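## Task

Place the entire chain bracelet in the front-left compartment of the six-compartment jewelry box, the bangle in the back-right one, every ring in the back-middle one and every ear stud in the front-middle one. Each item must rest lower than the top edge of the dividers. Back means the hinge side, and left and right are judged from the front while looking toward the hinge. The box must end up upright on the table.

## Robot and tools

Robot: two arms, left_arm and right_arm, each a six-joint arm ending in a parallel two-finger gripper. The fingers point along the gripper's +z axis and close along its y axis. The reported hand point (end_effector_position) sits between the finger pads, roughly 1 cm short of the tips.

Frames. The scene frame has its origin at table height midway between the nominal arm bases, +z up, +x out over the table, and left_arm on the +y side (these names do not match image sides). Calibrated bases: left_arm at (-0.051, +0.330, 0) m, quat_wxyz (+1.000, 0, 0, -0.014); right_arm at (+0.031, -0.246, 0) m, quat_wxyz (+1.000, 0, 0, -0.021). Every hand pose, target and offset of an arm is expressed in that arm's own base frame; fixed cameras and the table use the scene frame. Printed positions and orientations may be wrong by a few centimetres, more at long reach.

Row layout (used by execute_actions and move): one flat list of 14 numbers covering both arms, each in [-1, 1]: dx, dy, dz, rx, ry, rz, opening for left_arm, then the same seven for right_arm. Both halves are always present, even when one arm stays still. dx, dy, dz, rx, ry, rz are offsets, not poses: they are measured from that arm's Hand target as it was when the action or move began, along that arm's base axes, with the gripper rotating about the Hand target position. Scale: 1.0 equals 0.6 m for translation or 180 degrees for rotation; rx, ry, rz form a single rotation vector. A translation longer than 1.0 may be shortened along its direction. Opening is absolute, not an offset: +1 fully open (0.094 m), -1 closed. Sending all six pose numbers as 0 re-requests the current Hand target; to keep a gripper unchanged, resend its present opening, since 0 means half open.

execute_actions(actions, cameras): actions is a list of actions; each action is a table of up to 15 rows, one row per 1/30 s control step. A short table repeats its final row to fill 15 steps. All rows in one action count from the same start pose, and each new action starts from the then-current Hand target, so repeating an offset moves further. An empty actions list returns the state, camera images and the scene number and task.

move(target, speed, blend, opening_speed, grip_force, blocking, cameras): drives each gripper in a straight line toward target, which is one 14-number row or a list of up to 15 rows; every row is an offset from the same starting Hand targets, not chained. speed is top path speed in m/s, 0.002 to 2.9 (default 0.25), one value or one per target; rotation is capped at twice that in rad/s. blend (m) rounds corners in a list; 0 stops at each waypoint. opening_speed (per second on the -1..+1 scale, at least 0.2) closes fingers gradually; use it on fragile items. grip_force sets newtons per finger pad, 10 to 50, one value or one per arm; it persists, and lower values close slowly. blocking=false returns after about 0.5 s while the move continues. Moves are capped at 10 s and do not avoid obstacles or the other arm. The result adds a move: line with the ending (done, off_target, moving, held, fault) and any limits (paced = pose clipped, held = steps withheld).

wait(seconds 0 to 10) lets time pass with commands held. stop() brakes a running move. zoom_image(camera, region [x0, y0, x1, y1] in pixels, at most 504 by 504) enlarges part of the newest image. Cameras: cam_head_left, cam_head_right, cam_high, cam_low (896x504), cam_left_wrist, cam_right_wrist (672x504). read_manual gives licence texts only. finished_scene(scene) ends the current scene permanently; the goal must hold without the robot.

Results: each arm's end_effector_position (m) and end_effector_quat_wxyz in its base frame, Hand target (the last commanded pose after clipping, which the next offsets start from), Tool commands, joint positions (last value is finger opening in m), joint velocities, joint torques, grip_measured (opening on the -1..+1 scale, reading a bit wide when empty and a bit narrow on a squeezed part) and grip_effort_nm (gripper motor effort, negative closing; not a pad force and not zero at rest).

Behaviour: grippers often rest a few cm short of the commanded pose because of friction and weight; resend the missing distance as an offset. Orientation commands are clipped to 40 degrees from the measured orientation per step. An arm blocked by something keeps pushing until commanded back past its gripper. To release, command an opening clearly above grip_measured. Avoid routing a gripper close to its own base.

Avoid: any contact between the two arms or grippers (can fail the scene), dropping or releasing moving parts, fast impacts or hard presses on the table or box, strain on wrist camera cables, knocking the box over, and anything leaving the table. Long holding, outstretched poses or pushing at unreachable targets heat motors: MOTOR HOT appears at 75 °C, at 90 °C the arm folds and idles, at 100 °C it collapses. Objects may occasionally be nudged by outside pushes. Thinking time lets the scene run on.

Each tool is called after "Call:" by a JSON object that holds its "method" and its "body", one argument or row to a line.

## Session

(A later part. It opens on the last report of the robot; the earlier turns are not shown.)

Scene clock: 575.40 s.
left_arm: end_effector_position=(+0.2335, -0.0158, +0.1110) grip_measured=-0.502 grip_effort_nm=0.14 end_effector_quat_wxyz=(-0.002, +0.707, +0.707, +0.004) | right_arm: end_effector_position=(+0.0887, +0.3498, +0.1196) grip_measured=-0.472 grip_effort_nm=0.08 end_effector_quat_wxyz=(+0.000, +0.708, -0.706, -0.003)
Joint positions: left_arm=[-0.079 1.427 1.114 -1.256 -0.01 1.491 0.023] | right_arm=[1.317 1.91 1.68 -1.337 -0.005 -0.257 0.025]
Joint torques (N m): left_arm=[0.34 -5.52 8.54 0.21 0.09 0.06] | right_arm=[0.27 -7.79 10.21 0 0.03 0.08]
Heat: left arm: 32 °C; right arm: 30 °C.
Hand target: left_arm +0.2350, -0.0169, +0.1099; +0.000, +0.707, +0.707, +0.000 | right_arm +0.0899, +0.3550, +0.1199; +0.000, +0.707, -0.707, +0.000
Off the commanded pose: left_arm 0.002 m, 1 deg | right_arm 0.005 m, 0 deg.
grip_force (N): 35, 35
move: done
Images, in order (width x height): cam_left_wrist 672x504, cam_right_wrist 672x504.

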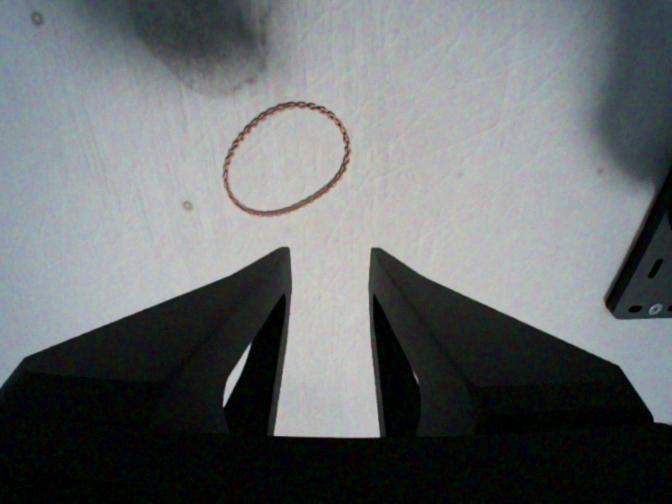

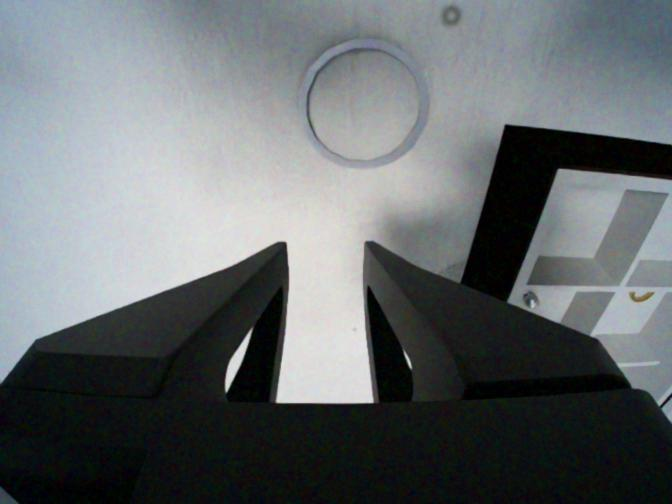

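Call:
{"method": "move", "body": {
  "target": [-0.0113, -0.0028, -0.1333, 0, 0, 0, -0.5, -0.0217, 0.0375, -0.1467, 0, 0, 0, -0.47],
  "speed": 0.12,
  "cameras": ["cam_left_wrist", "cam_right_wrist"]
}}

Scene clock: 599.63 s.
left_arm: end_effector_position=(+0.2313, -0.0156, +0.0359) grip_measured=-0.502 grip_effort_nm=0.14 end_effector_quat_wxyz=(+0.004, +0.707, +0.707, +0.010) | right_arm: end_effector_position=(+0.0795, +0.3758, +0.0450) grip_measured=-0.472 grip_effort_nm=0.08 end_effector_quat_wxyz=(-0.003, +0.706, -0.708, -0.005)
Joint positions: left_arm=[-0.079 1.47 0.845 -0.926 -0.01 1.491 0.023] | right_arm=[1.357 2.029 1.549 -1.081 -0.005 -0.211 0.025]
Joint torques (N m): left_arm=[-0.5 -4.88 6.89 0.27 0.12 -0.03] | right_arm=[0.83 -8.68 5.39 0.47 0.02 0.09]
Heat: left arm: 32 °C; right arm: 30 °C.
Hand target: left_arm +0.2283, -0.0186, +0.0300; +0.000, +0.707, +0.707, +0.000 | right_arm +0.0769, +0.3776, +0.0320; +0.000, +0.707, -0.707, +0.000
Off the commanded pose: left_arm 0.007 m, 1 deg | right_arm 0.013 m, 1 deg.
grip_force (N): 35, 35
move: off_target (right_arm)
Images, in order (width x height): cam_left_wrist 672x504, cam_right_wrist 672x504.

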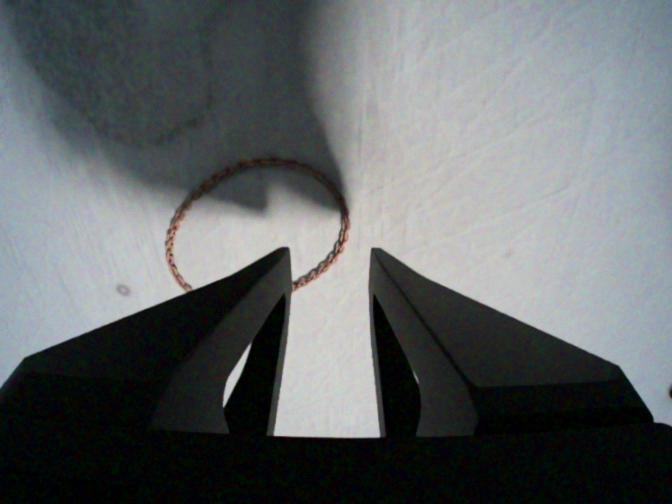

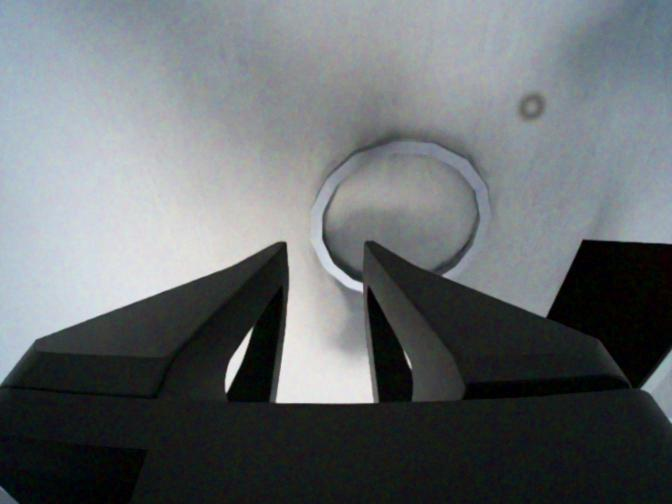

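Call:
{"method": "move", "body": {
  "target": [0, -0.003, -0.06, 0, 0, 0, -0.5, 0, 0.01, -0.05, 0, 0, 0, -0.47],
  "speed": 0.06,
  "cameras": ["cam_left_wrist", "cam_right_wrist"]
}}

Scene clock: 620.47 s.
left_arm: end_effector_position=(+0.2293, -0.0156, +0.0124) grip_measured=-0.502 grip_effort_nm=0.14 end_effector_quat_wxyz=(+0.000, +0.707, +0.707, +0.008) | right_arm: end_effector_position=(+0.0814, +0.3846, +0.0187) grip_measured=-0.472 grip_effort_nm=0.09 end_effector_quat_wxyz=(-0.008, +0.705, -0.709, -0.008)
Joint positions: left_arm=[-0.081 1.515 0.782 -0.828 -0.011 1.489 0.023] | right_arm=[1.357 2.079 1.516 -0.986 -0.005 -0.207 0.025]
Joint torques (N m): left_arm=[-0.92 -3.06 3.9 0.91 0.14 -0.11] | right_arm=[1.06 -8.43 4.92 0.47 0.03 0.08]
Heat: left arm: 31 °C; right arm: 31 °C.
Hand target: left_arm +0.2282, -0.0204, -0.0061; +0.000, +0.707, +0.707, +0.000 | right_arm +0.0769, +0.3835, +0.0019; +0.000, +0.707, -0.707, +0.000
Off the commanded pose: left_arm 0.019 m, 1 deg | right_arm 0.017 m, 1 deg.
grip_force (N): 35, 35
move: off_target (left_arm, right_arm)
Images, in order (width x height): cam_left_wrist 672x504, cam_right_wrist 672x504.

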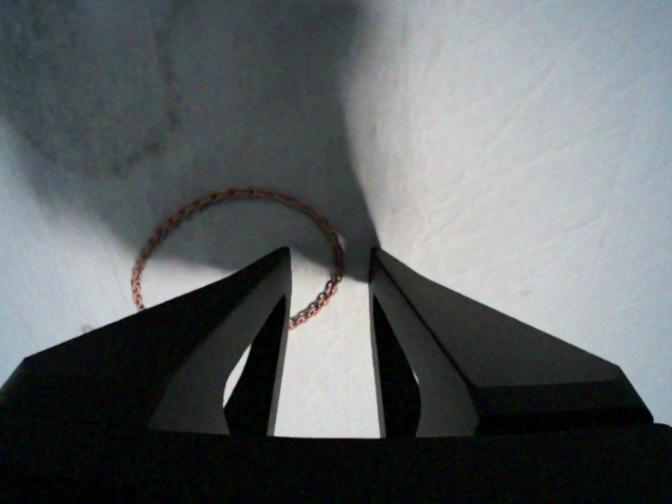

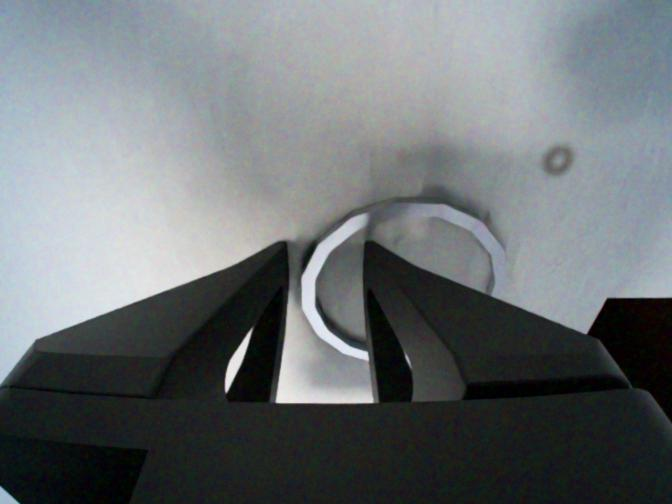

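Call:
{"method": "move", "body": {
  "target": [0, 0, 0, 0, 0, 0, -0.97, -0.0067, -0.0208, -0.005, 0, 0, 0, -0.47],
  "speed": 0.06,
  "opening_speed": 0.25,
  "grip_force": [30, 35],
  "cameras": ["cam_right_wrist"]
}}

Scene clock: 629.80 s.
left_arm: end_effector_position=(+0.2342, -0.0157, +0.0125) grip_measured=-0.963 grip_effort_nm=-0.59 end_effector_quat_wxyz=(+0.007, +0.707, +0.707, +0.014) | right_arm: end_effector_position=(+0.0811, +0.3831, +0.0166) grip_measured=-0.472 grip_effort_nm=0.08 end_effector_quat_wxyz=(-0.018, +0.702, -0.712, -0.015)
Joint positions: left_arm=[-0.081 1.515 0.782 -0.809 -0.013 1.489 0.002] | right_arm=[1.357 2.055 1.469 -0.939 -0.005 -0.198 0.025]
Joint torques (N m): left_arm=[-0.92 -3.1 4 0.75 0.13 -0.08] | right_arm=[1.32 -9.63 2.41 0.38 0.03 0.03]
Heat: left arm: 31 °C; right arm: 31 °C.
Hand target: left_arm +0.2282, -0.0204, -0.0061; +0.000, +0.707, +0.707, +0.000 | right_arm +0.0729, +0.3712, -0.0010; +0.000, +0.707, -0.707, +0.000
Off the commanded pose: left_arm 0.020 m, 2 deg | right_arm 0.023 m, 3 deg.
grip_force (N): 30, 35
move: off_target (left_arm, right_arm)
Images, in order (width x height): cam_right_wrist 672x504.

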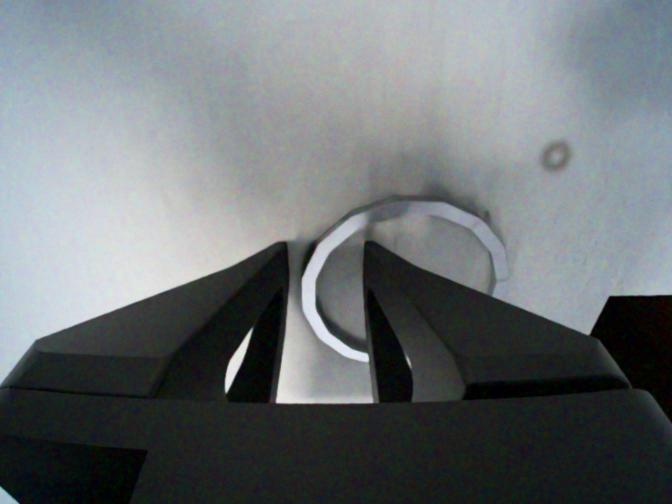

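Call:
{"method": "move", "body": {
  "target": [
    [0, 0, 0, 0, 0, 0, -1, 0, -0.01, 0.03, 0, 0, 0, -0.47],
    [0, 0, 0, 0, 0, 0, -1, 0, -0.01, 0.0, 0, 0, 0, -0.47]
  ],
  "speed": 0.06,
  "opening_speed": 0.3,
  "cameras": ["cam_left_wrist", "cam_right_wrist"]
}}

Scene clock: 638.33 s.
left_arm: end_effector_position=(+0.2342, -0.0159, +0.0125) grip_measured=-0.966 grip_effort_nm=-0.64 end_effector_quat_wxyz=(+0.007, +0.707, +0.707, +0.014) | right_arm: end_effector_position=(+0.0808, +0.3820, +0.0167) grip_measured=-0.472 grip_effort_nm=0.08 end_effector_quat_wxyz=(-0.025, +0.701, -0.712, -0.019)
Joint positions: left_arm=[-0.082 1.515 0.782 -0.809 -0.013 1.489 0.002] | right_arm=[1.357 2.036 1.441 -0.913 -0.005 -0.198 0.025]
Joint velocities: left_arm=[within noise] | right_arm=[0.002 0.002 -0.017 -0.168 0.051 0.007 0]
Joint torques (N m): left_arm=[-0.99 -3.07 3.99 0.78 0.12 -0.08] | right_arm=[1.03 -9.61 2.28 0.25 0.02 0]
Heat: left arm: 31 °C; right arm: 31 °C.
Hand target: left_arm +0.2282, -0.0205, -0.0061; +0.000, +0.707, +0.707, +0.000 | right_arm +0.0729, +0.3651, -0.0010; +0.000, +0.707, -0.707, +0.000
Off the commanded pose: left_arm 0.020 m, 2 deg | right_arm 0.026 m, 4 deg.
grip_force (N): 30, 35
move: off_target (left_arm, right_arm)
Images, in order (width x height): cam_left_wrist 672x504, cam_right_wrist 672x504.

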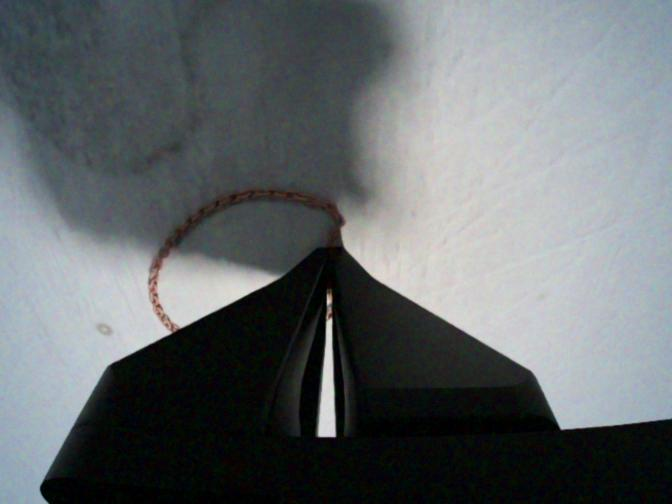

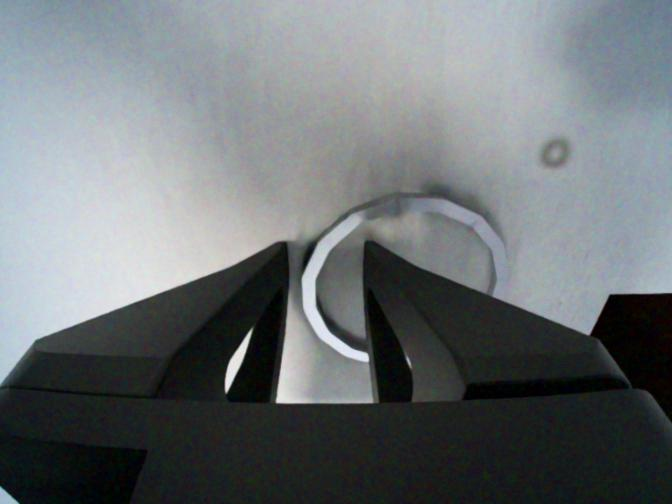

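Call:
{"method": "move", "body": {
  "target": [0, 0, 0.36, 0, 0, 0, -1, 0.005, 0.0117, 0.0767, 0, 0, 0, -0.47],
  "speed": 0.05,
  "cameras": ["cam_left_wrist"]
}}

Scene clock: 651.77 s.
left_arm: end_effector_position=(+0.2284, -0.0152, +0.0303) grip_measured=-0.968 grip_effort_nm=-0.64 end_effector_quat_wxyz=(-0.006, +0.707, +0.707, +0.004) | right_arm: end_effector_position=(+0.0808, +0.3819, +0.0168) grip_measured=-0.472 grip_effort_nm=0.08 end_effector_quat_wxyz=(-0.025, +0.701, -0.712, -0.019)
Joint positions: left_arm=[-0.082 1.492 0.84 -0.924 -0.014 1.488 0.002] | right_arm=[1.357 2.036 1.441 -0.913 -0.005 -0.198 0.025]
Joint torques (N m): left_arm=[-0.03 -6.22 7.57 0.14 0.02 0.01] | right_arm=[0.96 -10.36 5.24 -0.17 0.02 -0.01]
Heat: left arm: 31 °C; right arm: 30 °C.
Hand target: left_arm +0.2277, -0.0154, +0.0297; -0.007, +0.707, +0.707, +0.002 (not the last commanded pose) | right_arm +0.0738, +0.3666, +0.0104; +0.000, +0.707, -0.707, +0.000 (not the last commanded pose)
Off the commanded pose: left_arm 0.180 m, 1 deg | right_arm 0.030 m, 4 deg.
grip_force (N): 30, 35
move: held (left_arm; a check stopped the path), off_target (right_arm; braked when a check withheld steps of left_arm); limits=held
pose unreachable (left arm): on one or more control steps of this call, first in action 0 (counted from 0), this arm could not follow its commanded pose, so it was not sent that pose on those steps. It may still have moved: this result reports where it is.
cause: moving toward the commanded pose would bring a part of the arm too close to another arm (this arm's wrist camera and the right arm's wrist (the part past joint 4), at the place that arm is still heading or pushing toward).
Images, in order (width x height): cam_left_wrist 672x504.

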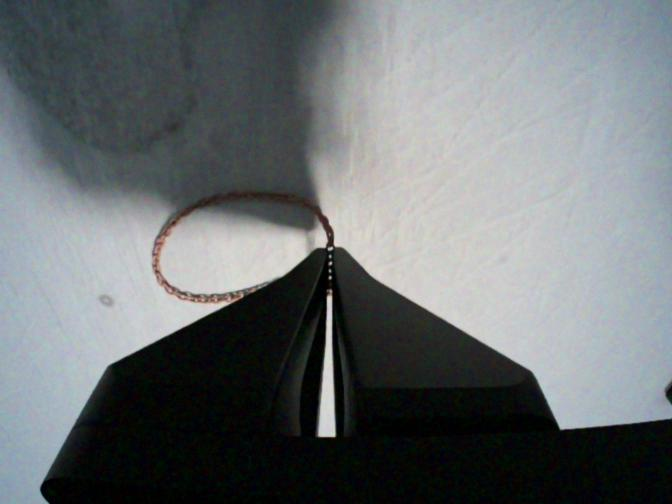

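Call:
{"method": "move", "body": {
  "target": [
    [0, 0.06, 0.06, 0, 0, 0, -1, 0, 0, 0.02, 0, 0, 0, -0.47],
    [0, 0.15, 0.3, 0, 0, 0, -1, 0.003, 0.01, 0.0667, 0, 0, 0, -0.47]
  ],
  "speed": [0.05, 0.1],
  "cameras": ["cam_left_wrist", "cam_right_wrist"]
}}

Scene clock: 664.63 s.
left_arm: end_effector_position=(+0.2314, +0.0745, +0.1993) grip_measured=-0.968 grip_effort_nm=-0.64 end_effector_quat_wxyz=(+0.007, +0.706, +0.708, +0.028) | right_arm: end_effector_position=(+0.0768, +0.3634, +0.0359) grip_measured=-0.472 grip_effort_nm=0.09 end_effector_quat_wxyz=(+0.017, +0.702, -0.712, +0.008)
Joint positions: left_arm=[0.296 1.443 1.48 -1.551 -0.015 1.864 0.002] | right_arm=[1.357 2.035 1.521 -1.094 -0.005 -0.198 0.025]
Joint torques (N m): left_arm=[0.53 -8.12 10.02 0.04 -0.01 0.15] | right_arm=[0.85 -12.45 9.77 -0.06 0.02 -0.02]
Heat: left arm: 32 °C; right arm: 31 °C.
Hand target: left_arm +0.2277, +0.0747, +0.2097; -0.007, +0.707, +0.707, +0.002 | right_arm +0.0756, +0.3725, +0.0504; +0.000, +0.707, -0.707, +0.000
Off the commanded pose: left_arm 0.011 m, 3 deg | right_arm 0.017 m, 2 deg.
joint sent to its limit (left arm) — joint 4 (wrist pitch), lower limit. The joint targets are off in orientation, not in position.
grip_force (N): 30, 35
move: off_target (left_arm, right_arm)
Images, in order (width x height): cam_left_wrist 672x504, cam_right_wrist 672x504.

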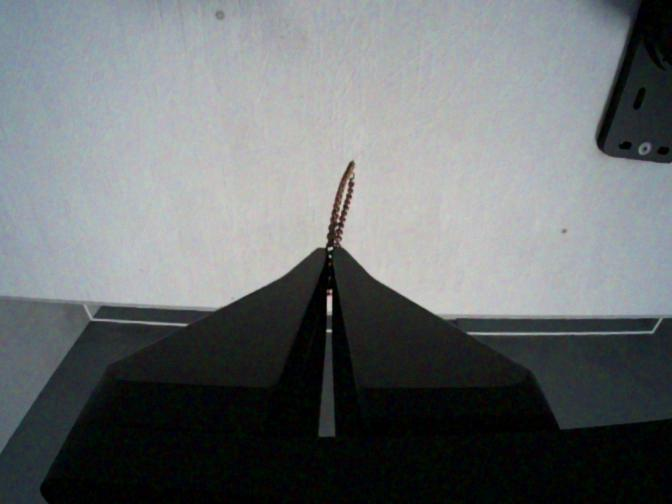

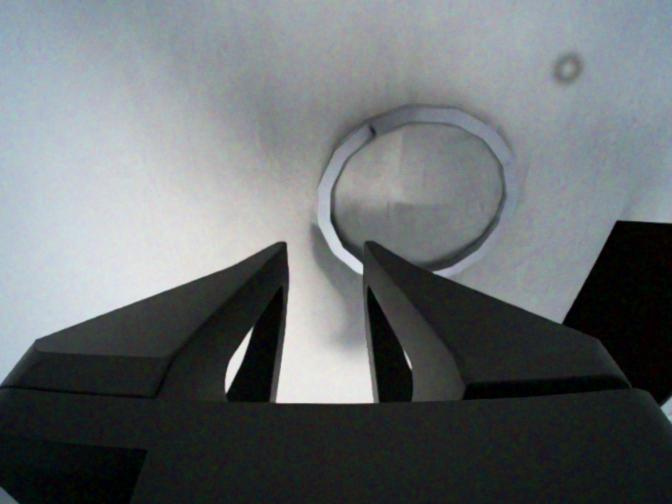

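Call:
{"method": "move", "body": {
  "target": [0, 0, 0, 0, 0, 0, -1, -0.0043, -0.001, -0.0767, 0, 0, 0, -0.47],
  "speed": 0.06,
  "cameras": ["cam_right_wrist"]
}}

Scene clock: 671.97 s.
left_arm: end_effector_position=(+0.2313, +0.0745, +0.1993) grip_measured=-0.968 grip_effort_nm=-0.64 end_effector_quat_wxyz=(+0.007, +0.706, +0.708, +0.028) | right_arm: end_effector_position=(+0.0763, +0.3754, +0.0200) grip_measured=-0.472 grip_effort_nm=0.08 end_effector_quat_wxyz=(-0.011, +0.705, -0.709, -0.010)
Joint positions: left_arm=[0.296 1.443 1.48 -1.551 -0.015 1.865 0.002] | right_arm=[1.365 2.035 1.455 -0.961 -0.005 -0.198 0.025]
Joint torques (N m): left_arm=[0.46 -8.1 9.96 0.05 -0.01 0.1] | right_arm=[0.75 -8.17 4.98 0.37 0.03 0.03]
Heat: left arm: 33 °C; right arm: 32 °C.
Hand target: left_arm +0.2277, +0.0747, +0.2097; -0.007, +0.707, +0.707, +0.002 | right_arm +0.0731, +0.3718, +0.0044; +0.000, +0.707, -0.707, +0.000
Off the commanded pose: left_arm 0.011 m, 3 deg | right_arm 0.016 m, 2 deg.
joint sent to its limit (left arm) — joint 4 (wrist pitch), lower limit. The joint targets are off in orientation, not in position.
grip_force (N): 30, 35
move: off_target (left_arm, right_arm)
Images, in order (width x height): cam_right_wrist 672x504.

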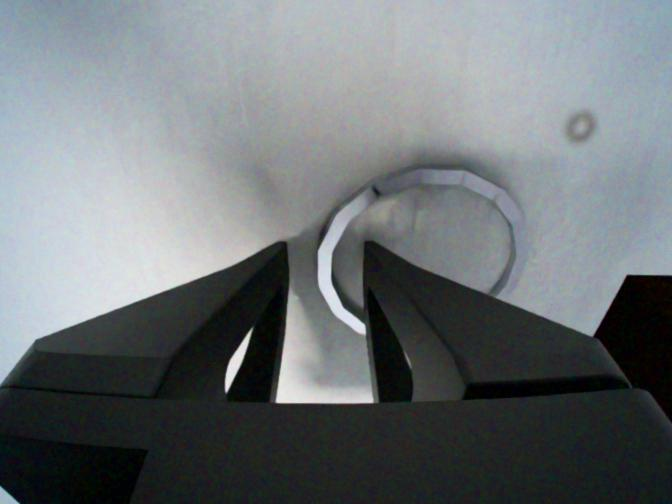

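Call:
{"method": "move", "body": {
  "target": [
    [0, 0, 0, 0, 0, 0, -1, 0, -0.002, -0.01, 0, 0, 0, -0.47],
    [0, 0, 0, 0, 0, 0, -1, 0, -0.002, -0.01, 0, 0, 0, -0.96]
  ],
  "speed": 0.05,
  "opening_speed": 0.25,
  "cameras": ["cam_right_wrist"]
}}

Scene clock: 680.67 s.
left_arm: end_effector_position=(+0.2313, +0.0745, +0.1993) grip_measured=-0.968 grip_effort_nm=-0.64 end_effector_quat_wxyz=(+0.007, +0.706, +0.708, +0.028) | right_arm: end_effector_position=(+0.0767, +0.3773, +0.0180) grip_measured=-0.895 grip_effort_nm=-0.77 end_effector_quat_wxyz=(-0.015, +0.705, -0.709, -0.013)
Joint positions: left_arm=[0.296 1.443 1.48 -1.551 -0.015 1.865 0.002] | right_arm=[1.365 2.035 1.446 -0.942 -0.005 -0.198 0.005]
Joint torques (N m): left_arm=[0.55 -8.17 10.11 0.08 0 0.11] | right_arm=[0.66 -7.86 4.08 0.43 0.03 0.04]
Heat: left arm: 33 °C; right arm: 32 °C.
Hand target: left_arm +0.2277, +0.0747, +0.2097; -0.007, +0.707, +0.707, +0.002 | right_arm +0.0731, +0.3708, -0.0016; +0.000, +0.707, -0.707, +0.000
Off the commanded pose: left_arm 0.011 m, 3 deg | right_arm 0.021 m, 2 deg.
joint sent to its limit (left arm) — joint 4 (wrist pitch), lower limit. The joint targets are off in orientation, not in position.
grip_force (N): 30, 35
move: off_target (left_arm, right_arm); target 2's new opening was sent with right_arm's hand 0.020 m and 2 deg from that target
Images, in order (width x height): cam_right_wrist 672x504.

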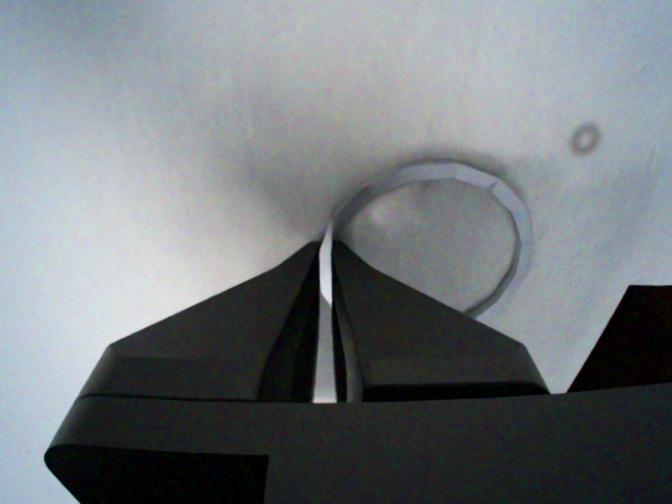

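Call:
{"method": "move", "body": {
  "target": [
    [0, 0, 0, 0, 0, 0, -1, 0, 0, 0.19, 0, 0, 0, -0.96],
    [0, 0, 0, 0, 0, 0, -1, 0.335, -0.3242, 0.18, 0, 0, 0, -0.96]
  ],
  "speed": [0.08, 0.22],
  "cameras": ["cam_right_wrist", "cam_head_right"]
}}

Scene clock: 714.93 s.
left_arm: end_effector_position=(+0.2313, +0.0745, +0.1993) grip_measured=-0.968 grip_effort_nm=-0.64 end_effector_quat_wxyz=(+0.007, +0.706, +0.708, +0.028) | right_arm: end_effector_position=(+0.2688, +0.1703, +0.0997) grip_measured=-0.896 grip_effort_nm=-0.77 end_effector_quat_wxyz=(+0.020, +0.704, -0.710, +0.001)
Joint positions: left_arm=[0.296 1.443 1.48 -1.551 -0.015 1.865 0.002] | right_arm=[0.568 1.789 1.445 -1.265 0.011 -0.994 0.005]
Joint torques (N m): left_arm=[0.53 -8.09 10.07 0.07 -0.02 0.11] | right_arm=[0.1 -9.68 8.1 0.21 -0.14 -0.05]
Heat: left arm: 34 °C; right arm: 32 °C.
Hand target: left_arm +0.2277, +0.0747, +0.2097; -0.007, +0.707, +0.707, +0.002 | right_arm +0.2740, +0.1762, +0.1064; +0.000, +0.707, -0.707, +0.000
Off the commanded pose: left_arm 0.011 m, 3 deg | right_arm 0.010 m, 2 deg.
joint sent to its limit (left arm) — joint 4 (wrist pitch), lower limit. The joint targets are off in orientation, not in position.
grip_force (N): 30, 35
move: off_target (left_arm)
Images, in order (width x height): cam_head_right 896x504, cam_right_wrist 672x504.

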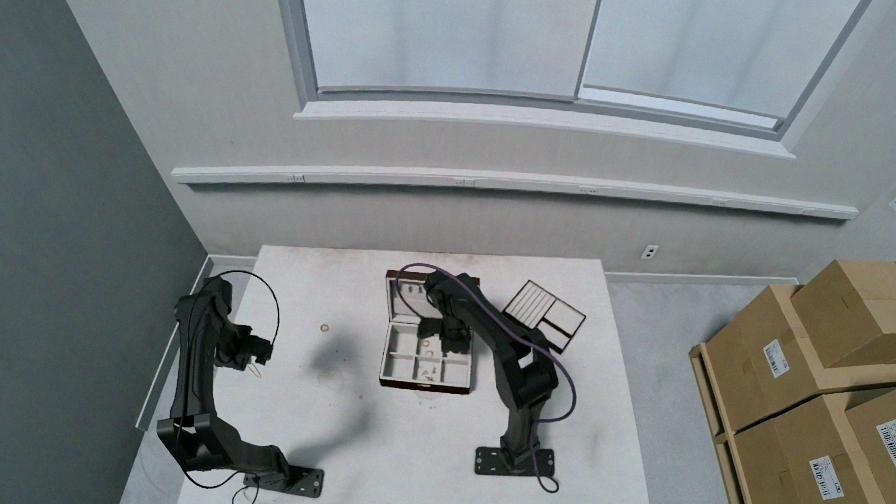

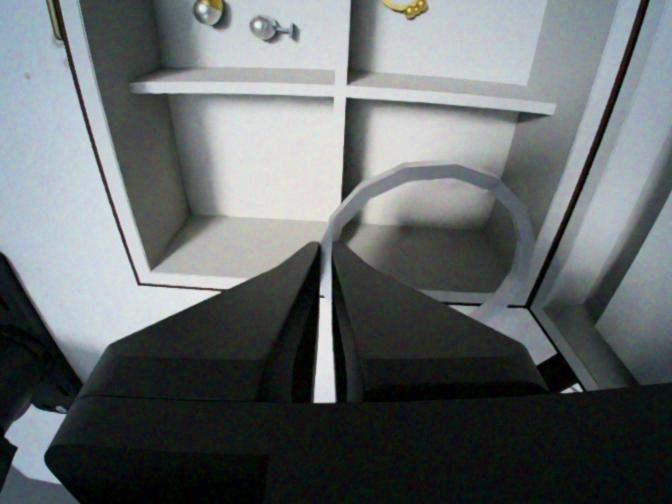

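Call:
{"method": "move", "body": {
  "target": [0, 0, 0, 0, 0, 0, -1, 0.0233, -0.0017, -0.0417, 0, 0, 0, -0.96],
  "speed": 0.06
}}

Scene clock: 736.50 s.
left_arm: end_effector_position=(+0.2313, +0.0745, +0.1993) grip_measured=-0.968 grip_effort_nm=-0.64 end_effector_quat_wxyz=(+0.007, +0.706, +0.708, +0.028) | right_arm: end_effector_position=(+0.2890, +0.1766, +0.0928) grip_measured=-0.896 grip_effort_nm=-0.77 end_effector_quat_wxyz=(-0.010, +0.707, -0.707, +0.008)
Joint positions: left_arm=[0.296 1.443 1.48 -1.551 -0.015 1.865 0.002] | right_arm=[0.551 1.811 1.445 -1.181 0.011 -1.019 0.005]
Joint torques (N m): left_arm=[0.47 -8.2 10.07 0.07 -0.01 0.1] | right_arm=[-0.64 -7.16 5.2 0.35 -0.14 -0.03]
Heat: left arm: 34 °C; right arm: 31 °C.
Hand target: left_arm +0.2277, +0.0747, +0.2097; -0.007, +0.707, +0.707, +0.002 | right_arm +0.2880, +0.1752, +0.0814; +0.000, +0.707, -0.707, +0.000
Off the commanded pose: left_arm 0.011 m, 3 deg | right_arm 0.012 m, 1 deg.
joint sent to its limit (left arm) — joint 4 (wrist pitch), lower limit. The joint targets are off in orientation, not in position.
grip_force (N): 30, 35
move: off_target (left_arm, right_arm)

Call:
{"method": "move", "body": {
  "target": [0, 0, 0, 0, 0, 0, -1, -0.0067, -0.0083, -0.02, 0, 0, 0, -0.96],
  "speed": 0.05,
  "cameras": ["cam_right_wrist"]
}}

Scene clock: 744.13 s.
left_arm: end_effector_position=(+0.2313, +0.0745, +0.1993) grip_measured=-0.968 grip_effort_nm=-0.64 end_effector_quat_wxyz=(+0.007, +0.706, +0.708, +0.028) | right_arm: end_effector_position=(+0.2846, +0.1723, +0.0764) grip_measured=-0.896 grip_effort_nm=-0.77 end_effector_quat_wxyz=(-0.003, +0.708, -0.706, +0.006)
Joint positions: left_arm=[0.296 1.443 1.48 -1.551 -0.015 1.865 0.002] | right_arm=[0.547 1.811 1.379 -1.129 0.011 -1.026 0.005]
Joint torques (N m): left_arm=[0.53 -8.23 10.13 0.07 -0.01 0.1] | right_arm=[-0.77 -8.17 5.16 0.32 -0.13 -0.04]
Heat: left arm: 34 °C; right arm: 31 °C.
Hand target: left_arm +0.2277, +0.0747, +0.2097; -0.007, +0.707, +0.707, +0.002 | right_arm +0.2840, +0.1703, +0.0694; +0.000, +0.707, -0.707, +0.000
Off the commanded pose: left_arm 0.011 m, 3 deg | right_arm 0.007 m, 1 deg.
joint sent to its limit (left arm) — joint 4 (wrist pitch), lower limit. The joint targets are off in orientation, not in position.
grip_force (N): 30, 35
move: off_target (left_arm)
Images, in order (width x height): cam_right_wrist 672x504.

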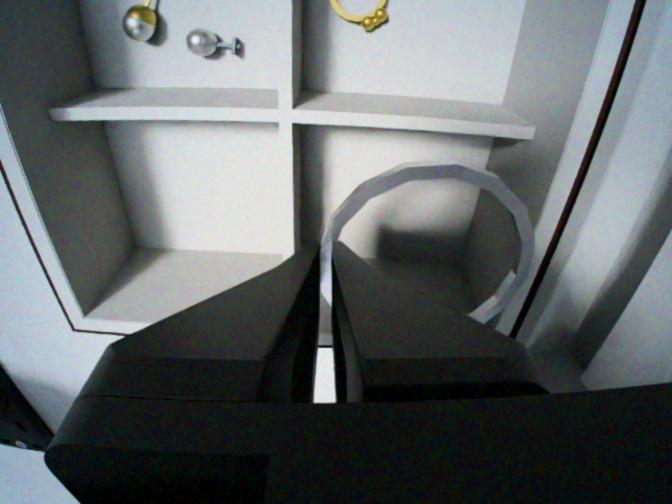

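Call:
{"method": "zoom_image", "body": {
  "camera": "cam_right_wrist",
  "region": [270, 80, 560, 370]
}}

Scaled by 1.738 from the camera's 672x504 image, which has a finer 960x720 frame.

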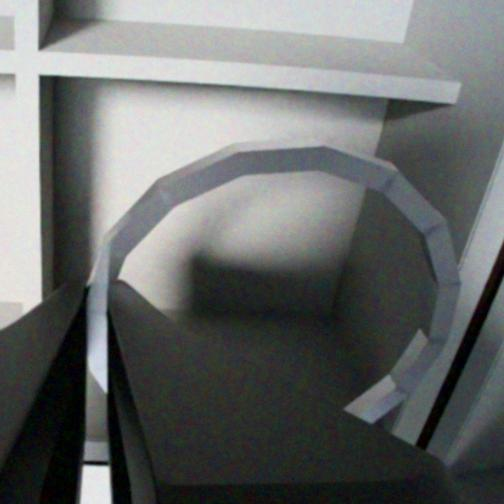

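Call:
{"method": "move", "body": {
  "target": [0, 0, 0, 0, 0, 0, -1, 0.004, 0.0067, -0.0067, 0, 0, 0, -0.96],
  "speed": 0.05,
  "cameras": ["cam_right_wrist"]
}}

Call:
{"method": "zoom_image", "body": {
  "camera": "cam_right_wrist",
  "region": [270, 80, 560, 370]
}}

Scene clock: 778.57 s.
left_arm: end_effector_position=(+0.2313, +0.0745, +0.1993) grip_measured=-0.968 grip_effort_nm=-0.64 end_effector_quat_wxyz=(+0.007, +0.706, +0.708, +0.028) | right_arm: end_effector_position=(+0.2870, +0.1738, +0.0765) grip_measured=-0.896 grip_effort_nm=-0.77 end_effector_quat_wxyz=(-0.009, +0.708, -0.706, +0.008)
Joint positions: left_arm=[0.296 1.443 1.48 -1.551 -0.015 1.865 0.002] | right_arm=[0.547 1.811 1.379 -1.118 0.011 -1.026 0.005]
Joint torques (N m): left_arm=[0.57 -8.16 10.04 0.08 0 0.09] | right_arm=[-0.24 -6.67 5.78 0.33 -0.14 0.02]
Heat: left arm: 35 °C; right arm: 31 °C.
Hand target: left_arm +0.2277, +0.0747, +0.2097; -0.007, +0.707, +0.707, +0.002 | right_arm +0.2863, +0.1743, +0.0654; +0.000, +0.707, -0.707, +0.000
Off the commanded pose: left_arm 0.011 m, 3 deg | right_arm 0.011 m, 1 deg.
joint sent to its limit (left arm) — joint 4 (wrist pitch), lower limit. The joint targets are off in orientation, not in position.
grip_force (N): 30, 35
move: off_target (left_arm, right_arm)
Images, in order (width x height): cam_right_wrist 672x504.

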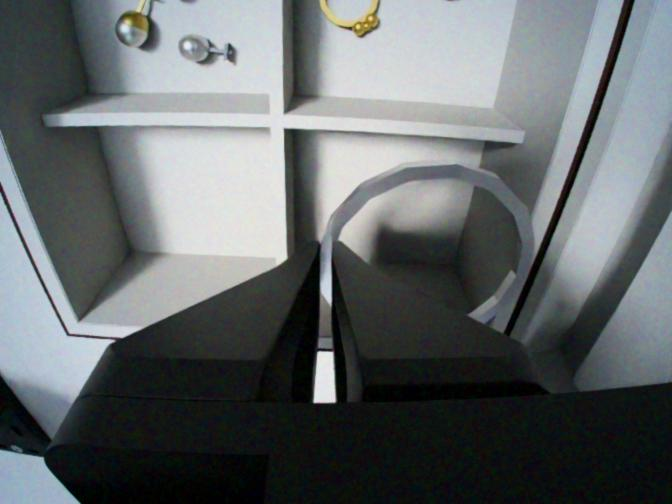

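Scaled by 1.738 from the camera's 672x504 image, which has a finer 960x720 frame.

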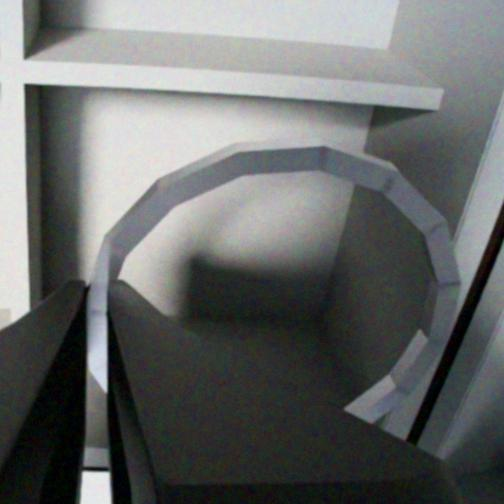

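Call:
{"method": "move", "body": {
  "target": [0, 0, 0, 0, 0, 0, -1, -0.001, 0.0067, -0.0083, 0, 0, 0, -0.96],
  "speed": 0.05,
  "cameras": ["cam_right_wrist"]
}}

Call:
{"method": "zoom_image", "body": {
  "camera": "cam_right_wrist",
  "region": [270, 80, 560, 370]
}}

Scene clock: 785.70 s.
left_arm: end_effector_position=(+0.2313, +0.0745, +0.1993) grip_measured=-0.968 grip_effort_nm=-0.65 end_effector_quat_wxyz=(+0.007, +0.706, +0.708, +0.028) | right_arm: end_effector_position=(+0.2901, +0.1757, +0.0725) grip_measured=-0.896 grip_effort_nm=-0.77 end_effector_quat_wxyz=(-0.011, +0.707, -0.707, +0.008)
Joint positions: left_arm=[0.296 1.443 1.48 -1.551 -0.015 1.865 0.002] | right_arm=[0.547 1.824 1.379 -1.101 0.011 -1.023 0.005]
Joint torques (N m): left_arm=[0.44 -8.03 10 0.06 -0.01 0.11] | right_arm=[0.68 -7.04 5.18 0.34 -0.14 0.08]
Heat: left arm: 35 °C; right arm: 31 °C.
Hand target: left_arm +0.2277, +0.0747, +0.2097; -0.007, +0.707, +0.707, +0.002 | right_arm +0.2858, +0.1783, +0.0603; +0.000, +0.707, -0.707, +0.000
Off the commanded pose: left_arm 0.011 m, 3 deg | right_arm 0.013 m, 2 deg.
joint sent to its limit (left arm) — joint 4 (wrist pitch), lower limit. The joint targets are off in orientation, not in position.
grip_force (N): 30, 35
move: off_target (left_arm, right_arm)
Images, in order (width x height): cam_right_wrist 672x504.

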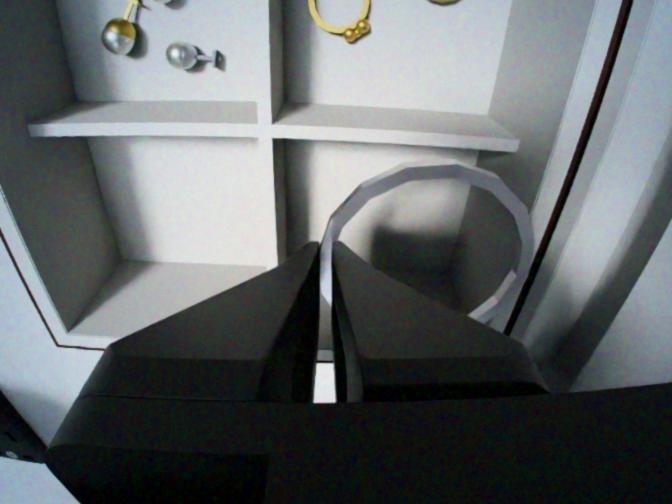

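Scaled by 1.738 from the camera's 672x504 image, which has a finer 960x720 frame.

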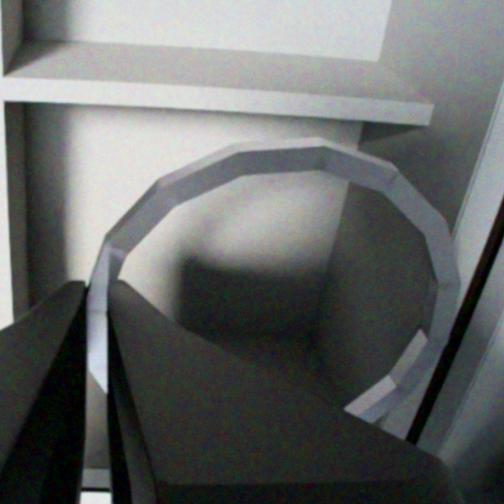

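Call:
{"method": "move", "body": {
  "target": [0, 0, 0, 0, 0, 0, -1, -0.0067, 0.005, -0.0183, 0, 0, 0, -0.96],
  "speed": 0.05,
  "cameras": ["cam_right_wrist"]
}}

Call:
{"method": "zoom_image", "body": {
  "camera": "cam_right_wrist",
  "region": [270, 80, 560, 370]
}}

Scene clock: 792.60 s.
left_arm: end_effector_position=(+0.2313, +0.0745, +0.1993) grip_measured=-0.968 grip_effort_nm=-0.64 end_effector_quat_wxyz=(+0.007, +0.706, +0.708, +0.028) | right_arm: end_effector_position=(+0.2878, +0.1786, +0.0636) grip_measured=-0.896 grip_effort_nm=-0.77 end_effector_quat_wxyz=(-0.014, +0.705, -0.709, +0.009)
Joint positions: left_arm=[0.296 1.443 1.48 -1.551 -0.015 1.865 0.002] | right_arm=[0.558 1.824 1.343 -1.059 0.011 -1.007 0.005]
Joint torques (N m): left_arm=[0.54 -8.09 10.09 0.07 -0.01 0.1] | right_arm=[0.88 -6.67 4.83 0.35 -0.14 0.08]
Heat: left arm: 35 °C; right arm: 30 °C.
Hand target: left_arm +0.2277, +0.0747, +0.2097; -0.007, +0.707, +0.707, +0.002 | right_arm +0.2817, +0.1813, +0.0493; +0.000, +0.707, -0.707, +0.000
Off the commanded pose: left_arm 0.011 m, 3 deg | right_arm 0.016 m, 2 deg.
joint sent to its limit (left arm) — joint 4 (wrist pitch), lower limit. The joint targets are off in orientation, not in position.
grip_force (N): 30, 35
move: off_target (left_arm, right_arm)
Images, in order (width x height): cam_right_wrist 672x504.

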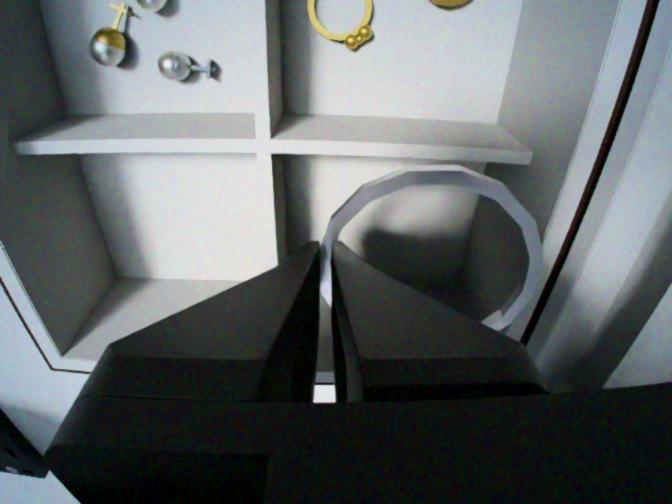

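Scaled by 1.738 from the camera's 672x504 image, which has a finer 960x720 frame.

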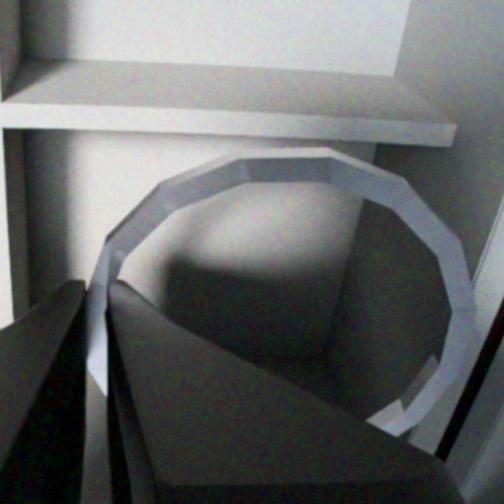

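Call:
{"method": "move", "body": {
  "target": [0, 0, 0, 0, 0, 0, -1, 0.002, 0.002, 0.06, 0, 0, 0, -0.96],
  "speed": 0.05,
  "cameras": ["cam_right_wrist"]
}}

Call:
{"method": "zoom_image", "body": {
  "camera": "cam_right_wrist",
  "region": [270, 80, 560, 370]
}}

Scene clock: 816.23 s.
left_arm: end_effector_position=(+0.2313, +0.0745, +0.1993) grip_measured=-0.968 grip_effort_nm=-0.64 end_effector_quat_wxyz=(+0.007, +0.706, +0.708, +0.028) | right_arm: end_effector_position=(+0.2807, +0.1755, +0.0785) grip_measured=-0.896 grip_effort_nm=-0.77 end_effector_quat_wxyz=(+0.007, +0.706, -0.708, +0.004)
Joint positions: left_arm=[0.296 1.443 1.48 -1.551 -0.015 1.865 0.002] | right_arm=[0.561 1.824 1.404 -1.163 0.01 -1.007 0.005]
Joint torques (N m): left_arm=[0.49 -8.1 10.02 0.06 -0.01 0.11] | right_arm=[0.72 -8.62 9.96 -0.06 -0.12 0.08]
Heat: left arm: 35 °C; right arm: 30 °C.
Hand target: left_arm +0.2277, +0.0747, +0.2097; -0.007, +0.707, +0.707, +0.002 | right_arm +0.2830, +0.1824, +0.0854; +0.000, +0.707, -0.707, +0.000
Off the commanded pose: left_arm 0.011 m, 3 deg | right_arm 0.010 m, 1 deg.
joint sent to its limit (left arm) — joint 4 (wrist pitch), lower limit. The joint targets are off in orientation, not in position.
grip_force (N): 30, 35
move: off_target (left_arm)
Images, in order (width x height): cam_right_wrist 672x504.

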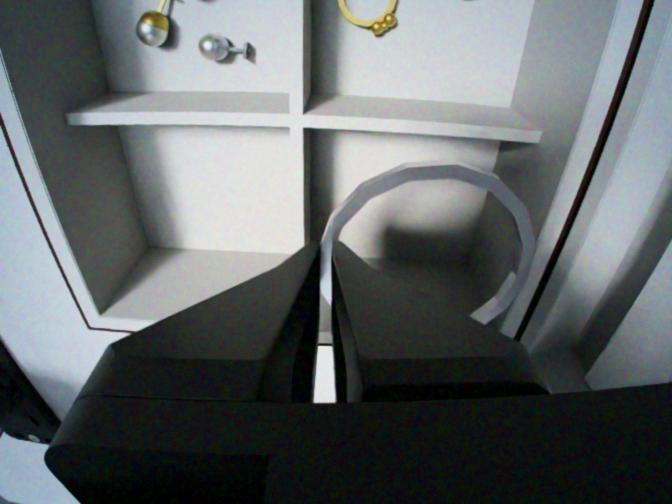

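Scaled by 1.738 from the camera's 672x504 image, which has a finer 960x720 frame.

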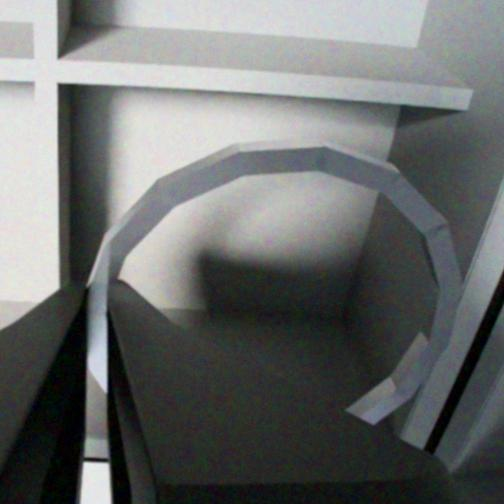

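Call:
{"method": "move", "body": {
  "target": [0, 0, 0, 0, 0, 0, -1, -0.01, -0.0092, -0.0517, 0, 0, 0, -0.96],
  "speed": 0.05,
  "cameras": ["cam_right_wrist"]
}}

Call:
{"method": "zoom_image", "body": {
  "camera": "cam_right_wrist",
  "region": [270, 80, 560, 370]
}}

Scene clock: 839.70 s.
left_arm: end_effector_position=(+0.2313, +0.0745, +0.1993) grip_measured=-0.968 grip_effort_nm=-0.64 end_effector_quat_wxyz=(+0.007, +0.706, +0.708, +0.028) | right_arm: end_effector_position=(+0.2799, +0.1750, +0.0588) grip_measured=-0.896 grip_effort_nm=-0.77 end_effector_quat_wxyz=(+0.000, +0.706, -0.708, +0.005)
Joint positions: left_arm=[0.296 1.443 1.48 -1.551 -0.015 1.865 0.002] | right_arm=[0.561 1.824 1.324 -1.069 0.01 -1.007 0.005]
Joint torques (N m): left_arm=[0.57 -8.09 9.98 0.05 -0.03 0.11] | right_arm=[0.38 -8.85 5.09 0.31 -0.13 0.03]
Heat: left arm: 35 °C; right arm: 32 °C.
Hand target: left_arm +0.2277, +0.0747, +0.2097; -0.007, +0.707, +0.707, +0.002 | right_arm +0.2770, +0.1769, +0.0543; +0.000, +0.707, -0.707, +0.000
Off the commanded pose: left_arm 0.011 m, 3 deg | right_arm 0.006 m, 1 deg.
joint sent to its limit (left arm) — joint 4 (wrist pitch), lower limit. The joint targets are off in orientation, not in position.
grip_force (N): 30, 35
move: off_target (left_arm)
Images, in order (width x height): cam_right_wrist 672x504.

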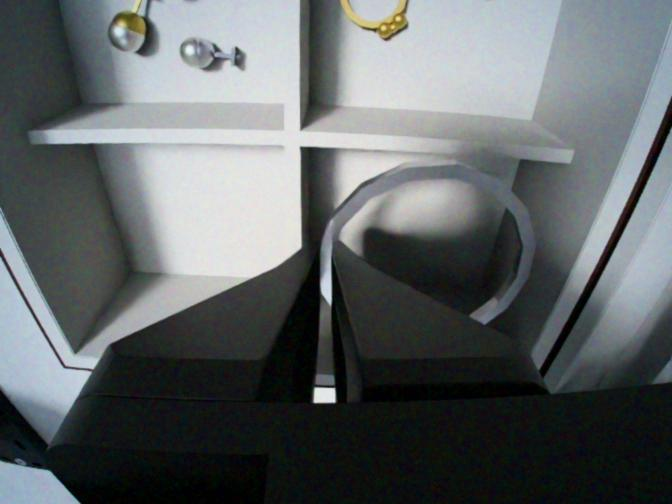

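Scaled by 1.738 from the camera's 672x504 image, which has a finer 960x720 frame.

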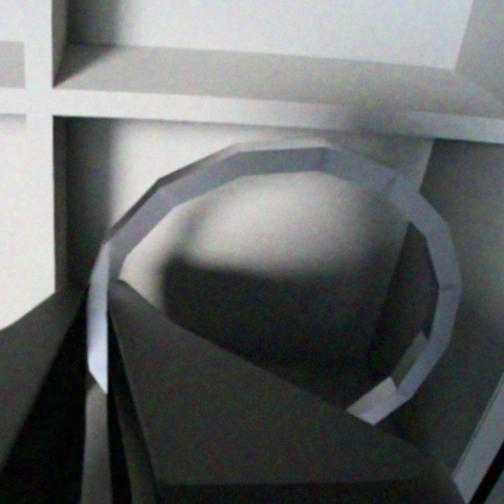

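Call:
{"method": "move", "body": {
  "target": [0, 0, 0, 0, 0, 0, -1, 0.0067, 0, -0.0167, 0, 0, 0, -0.96],
  "speed": 0.05,
  "cameras": ["cam_right_wrist"]
}}

Call:
{"method": "zoom_image", "body": {
  "camera": "cam_right_wrist",
  "region": [270, 80, 560, 370]
}}

Scene clock: 851.17 s.
left_arm: end_effector_position=(+0.2313, +0.0745, +0.1993) grip_measured=-0.968 grip_effort_nm=-0.64 end_effector_quat_wxyz=(+0.007, +0.706, +0.708, +0.028) | right_arm: end_effector_position=(+0.2840, +0.1776, +0.0561) grip_measured=-0.896 grip_effort_nm=-0.77 end_effector_quat_wxyz=(-0.011, +0.706, -0.708, +0.008)
Joint positions: left_arm=[0.296 1.443 1.48 -1.551 -0.015 1.865 0.002] | right_arm=[0.561 1.824 1.313 -1.035 0.01 -1.007 0.005]
Joint torques (N m): left_arm=[0.51 -8.13 10.15 0.09 0 0.1] | right_arm=[-0.18 -6.98 5.05 0.36 -0.13 -0.02]
Heat: left arm: 35 °C; right arm: 31 °C.
Hand target: left_arm +0.2277, +0.0747, +0.2097; -0.007, +0.707, +0.707, +0.002 | right_arm +0.2810, +0.1768, +0.0443; +0.000, +0.707, -0.707, +0.000
Off the commanded pose: left_arm 0.011 m, 3 deg | right_arm 0.012 m, 2 deg.
joint sent to its limit (left arm) — joint 4 (wrist pitch), lower limit. The joint targets are off in orientation, not in position.
grip_force (N): 30, 35
move: off_target (left_arm, right_arm)
Images, in order (width x height): cam_right_wrist 672x504.

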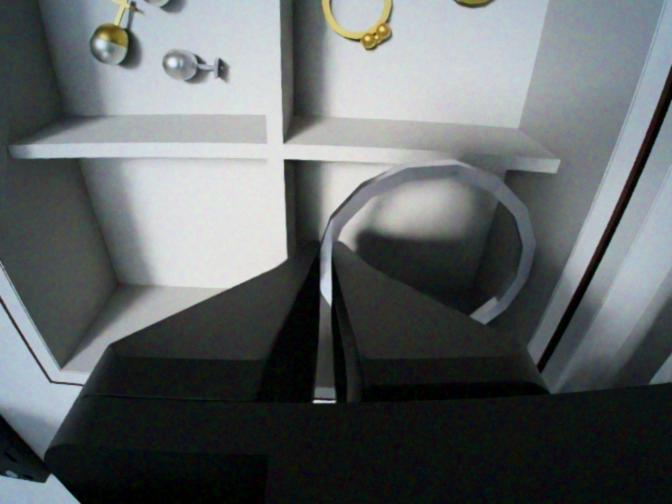

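Scaled by 1.738 from the camera's 672x504 image, which has a finer 960x720 frame.

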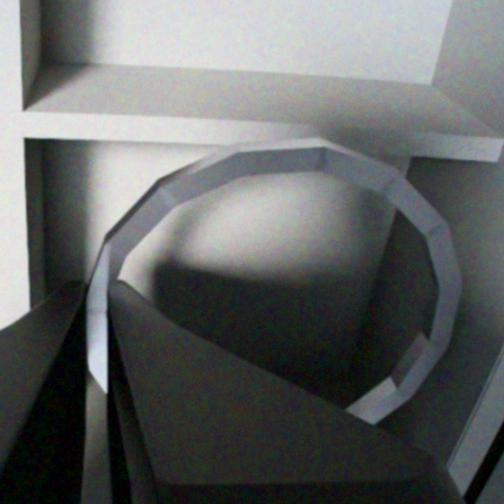

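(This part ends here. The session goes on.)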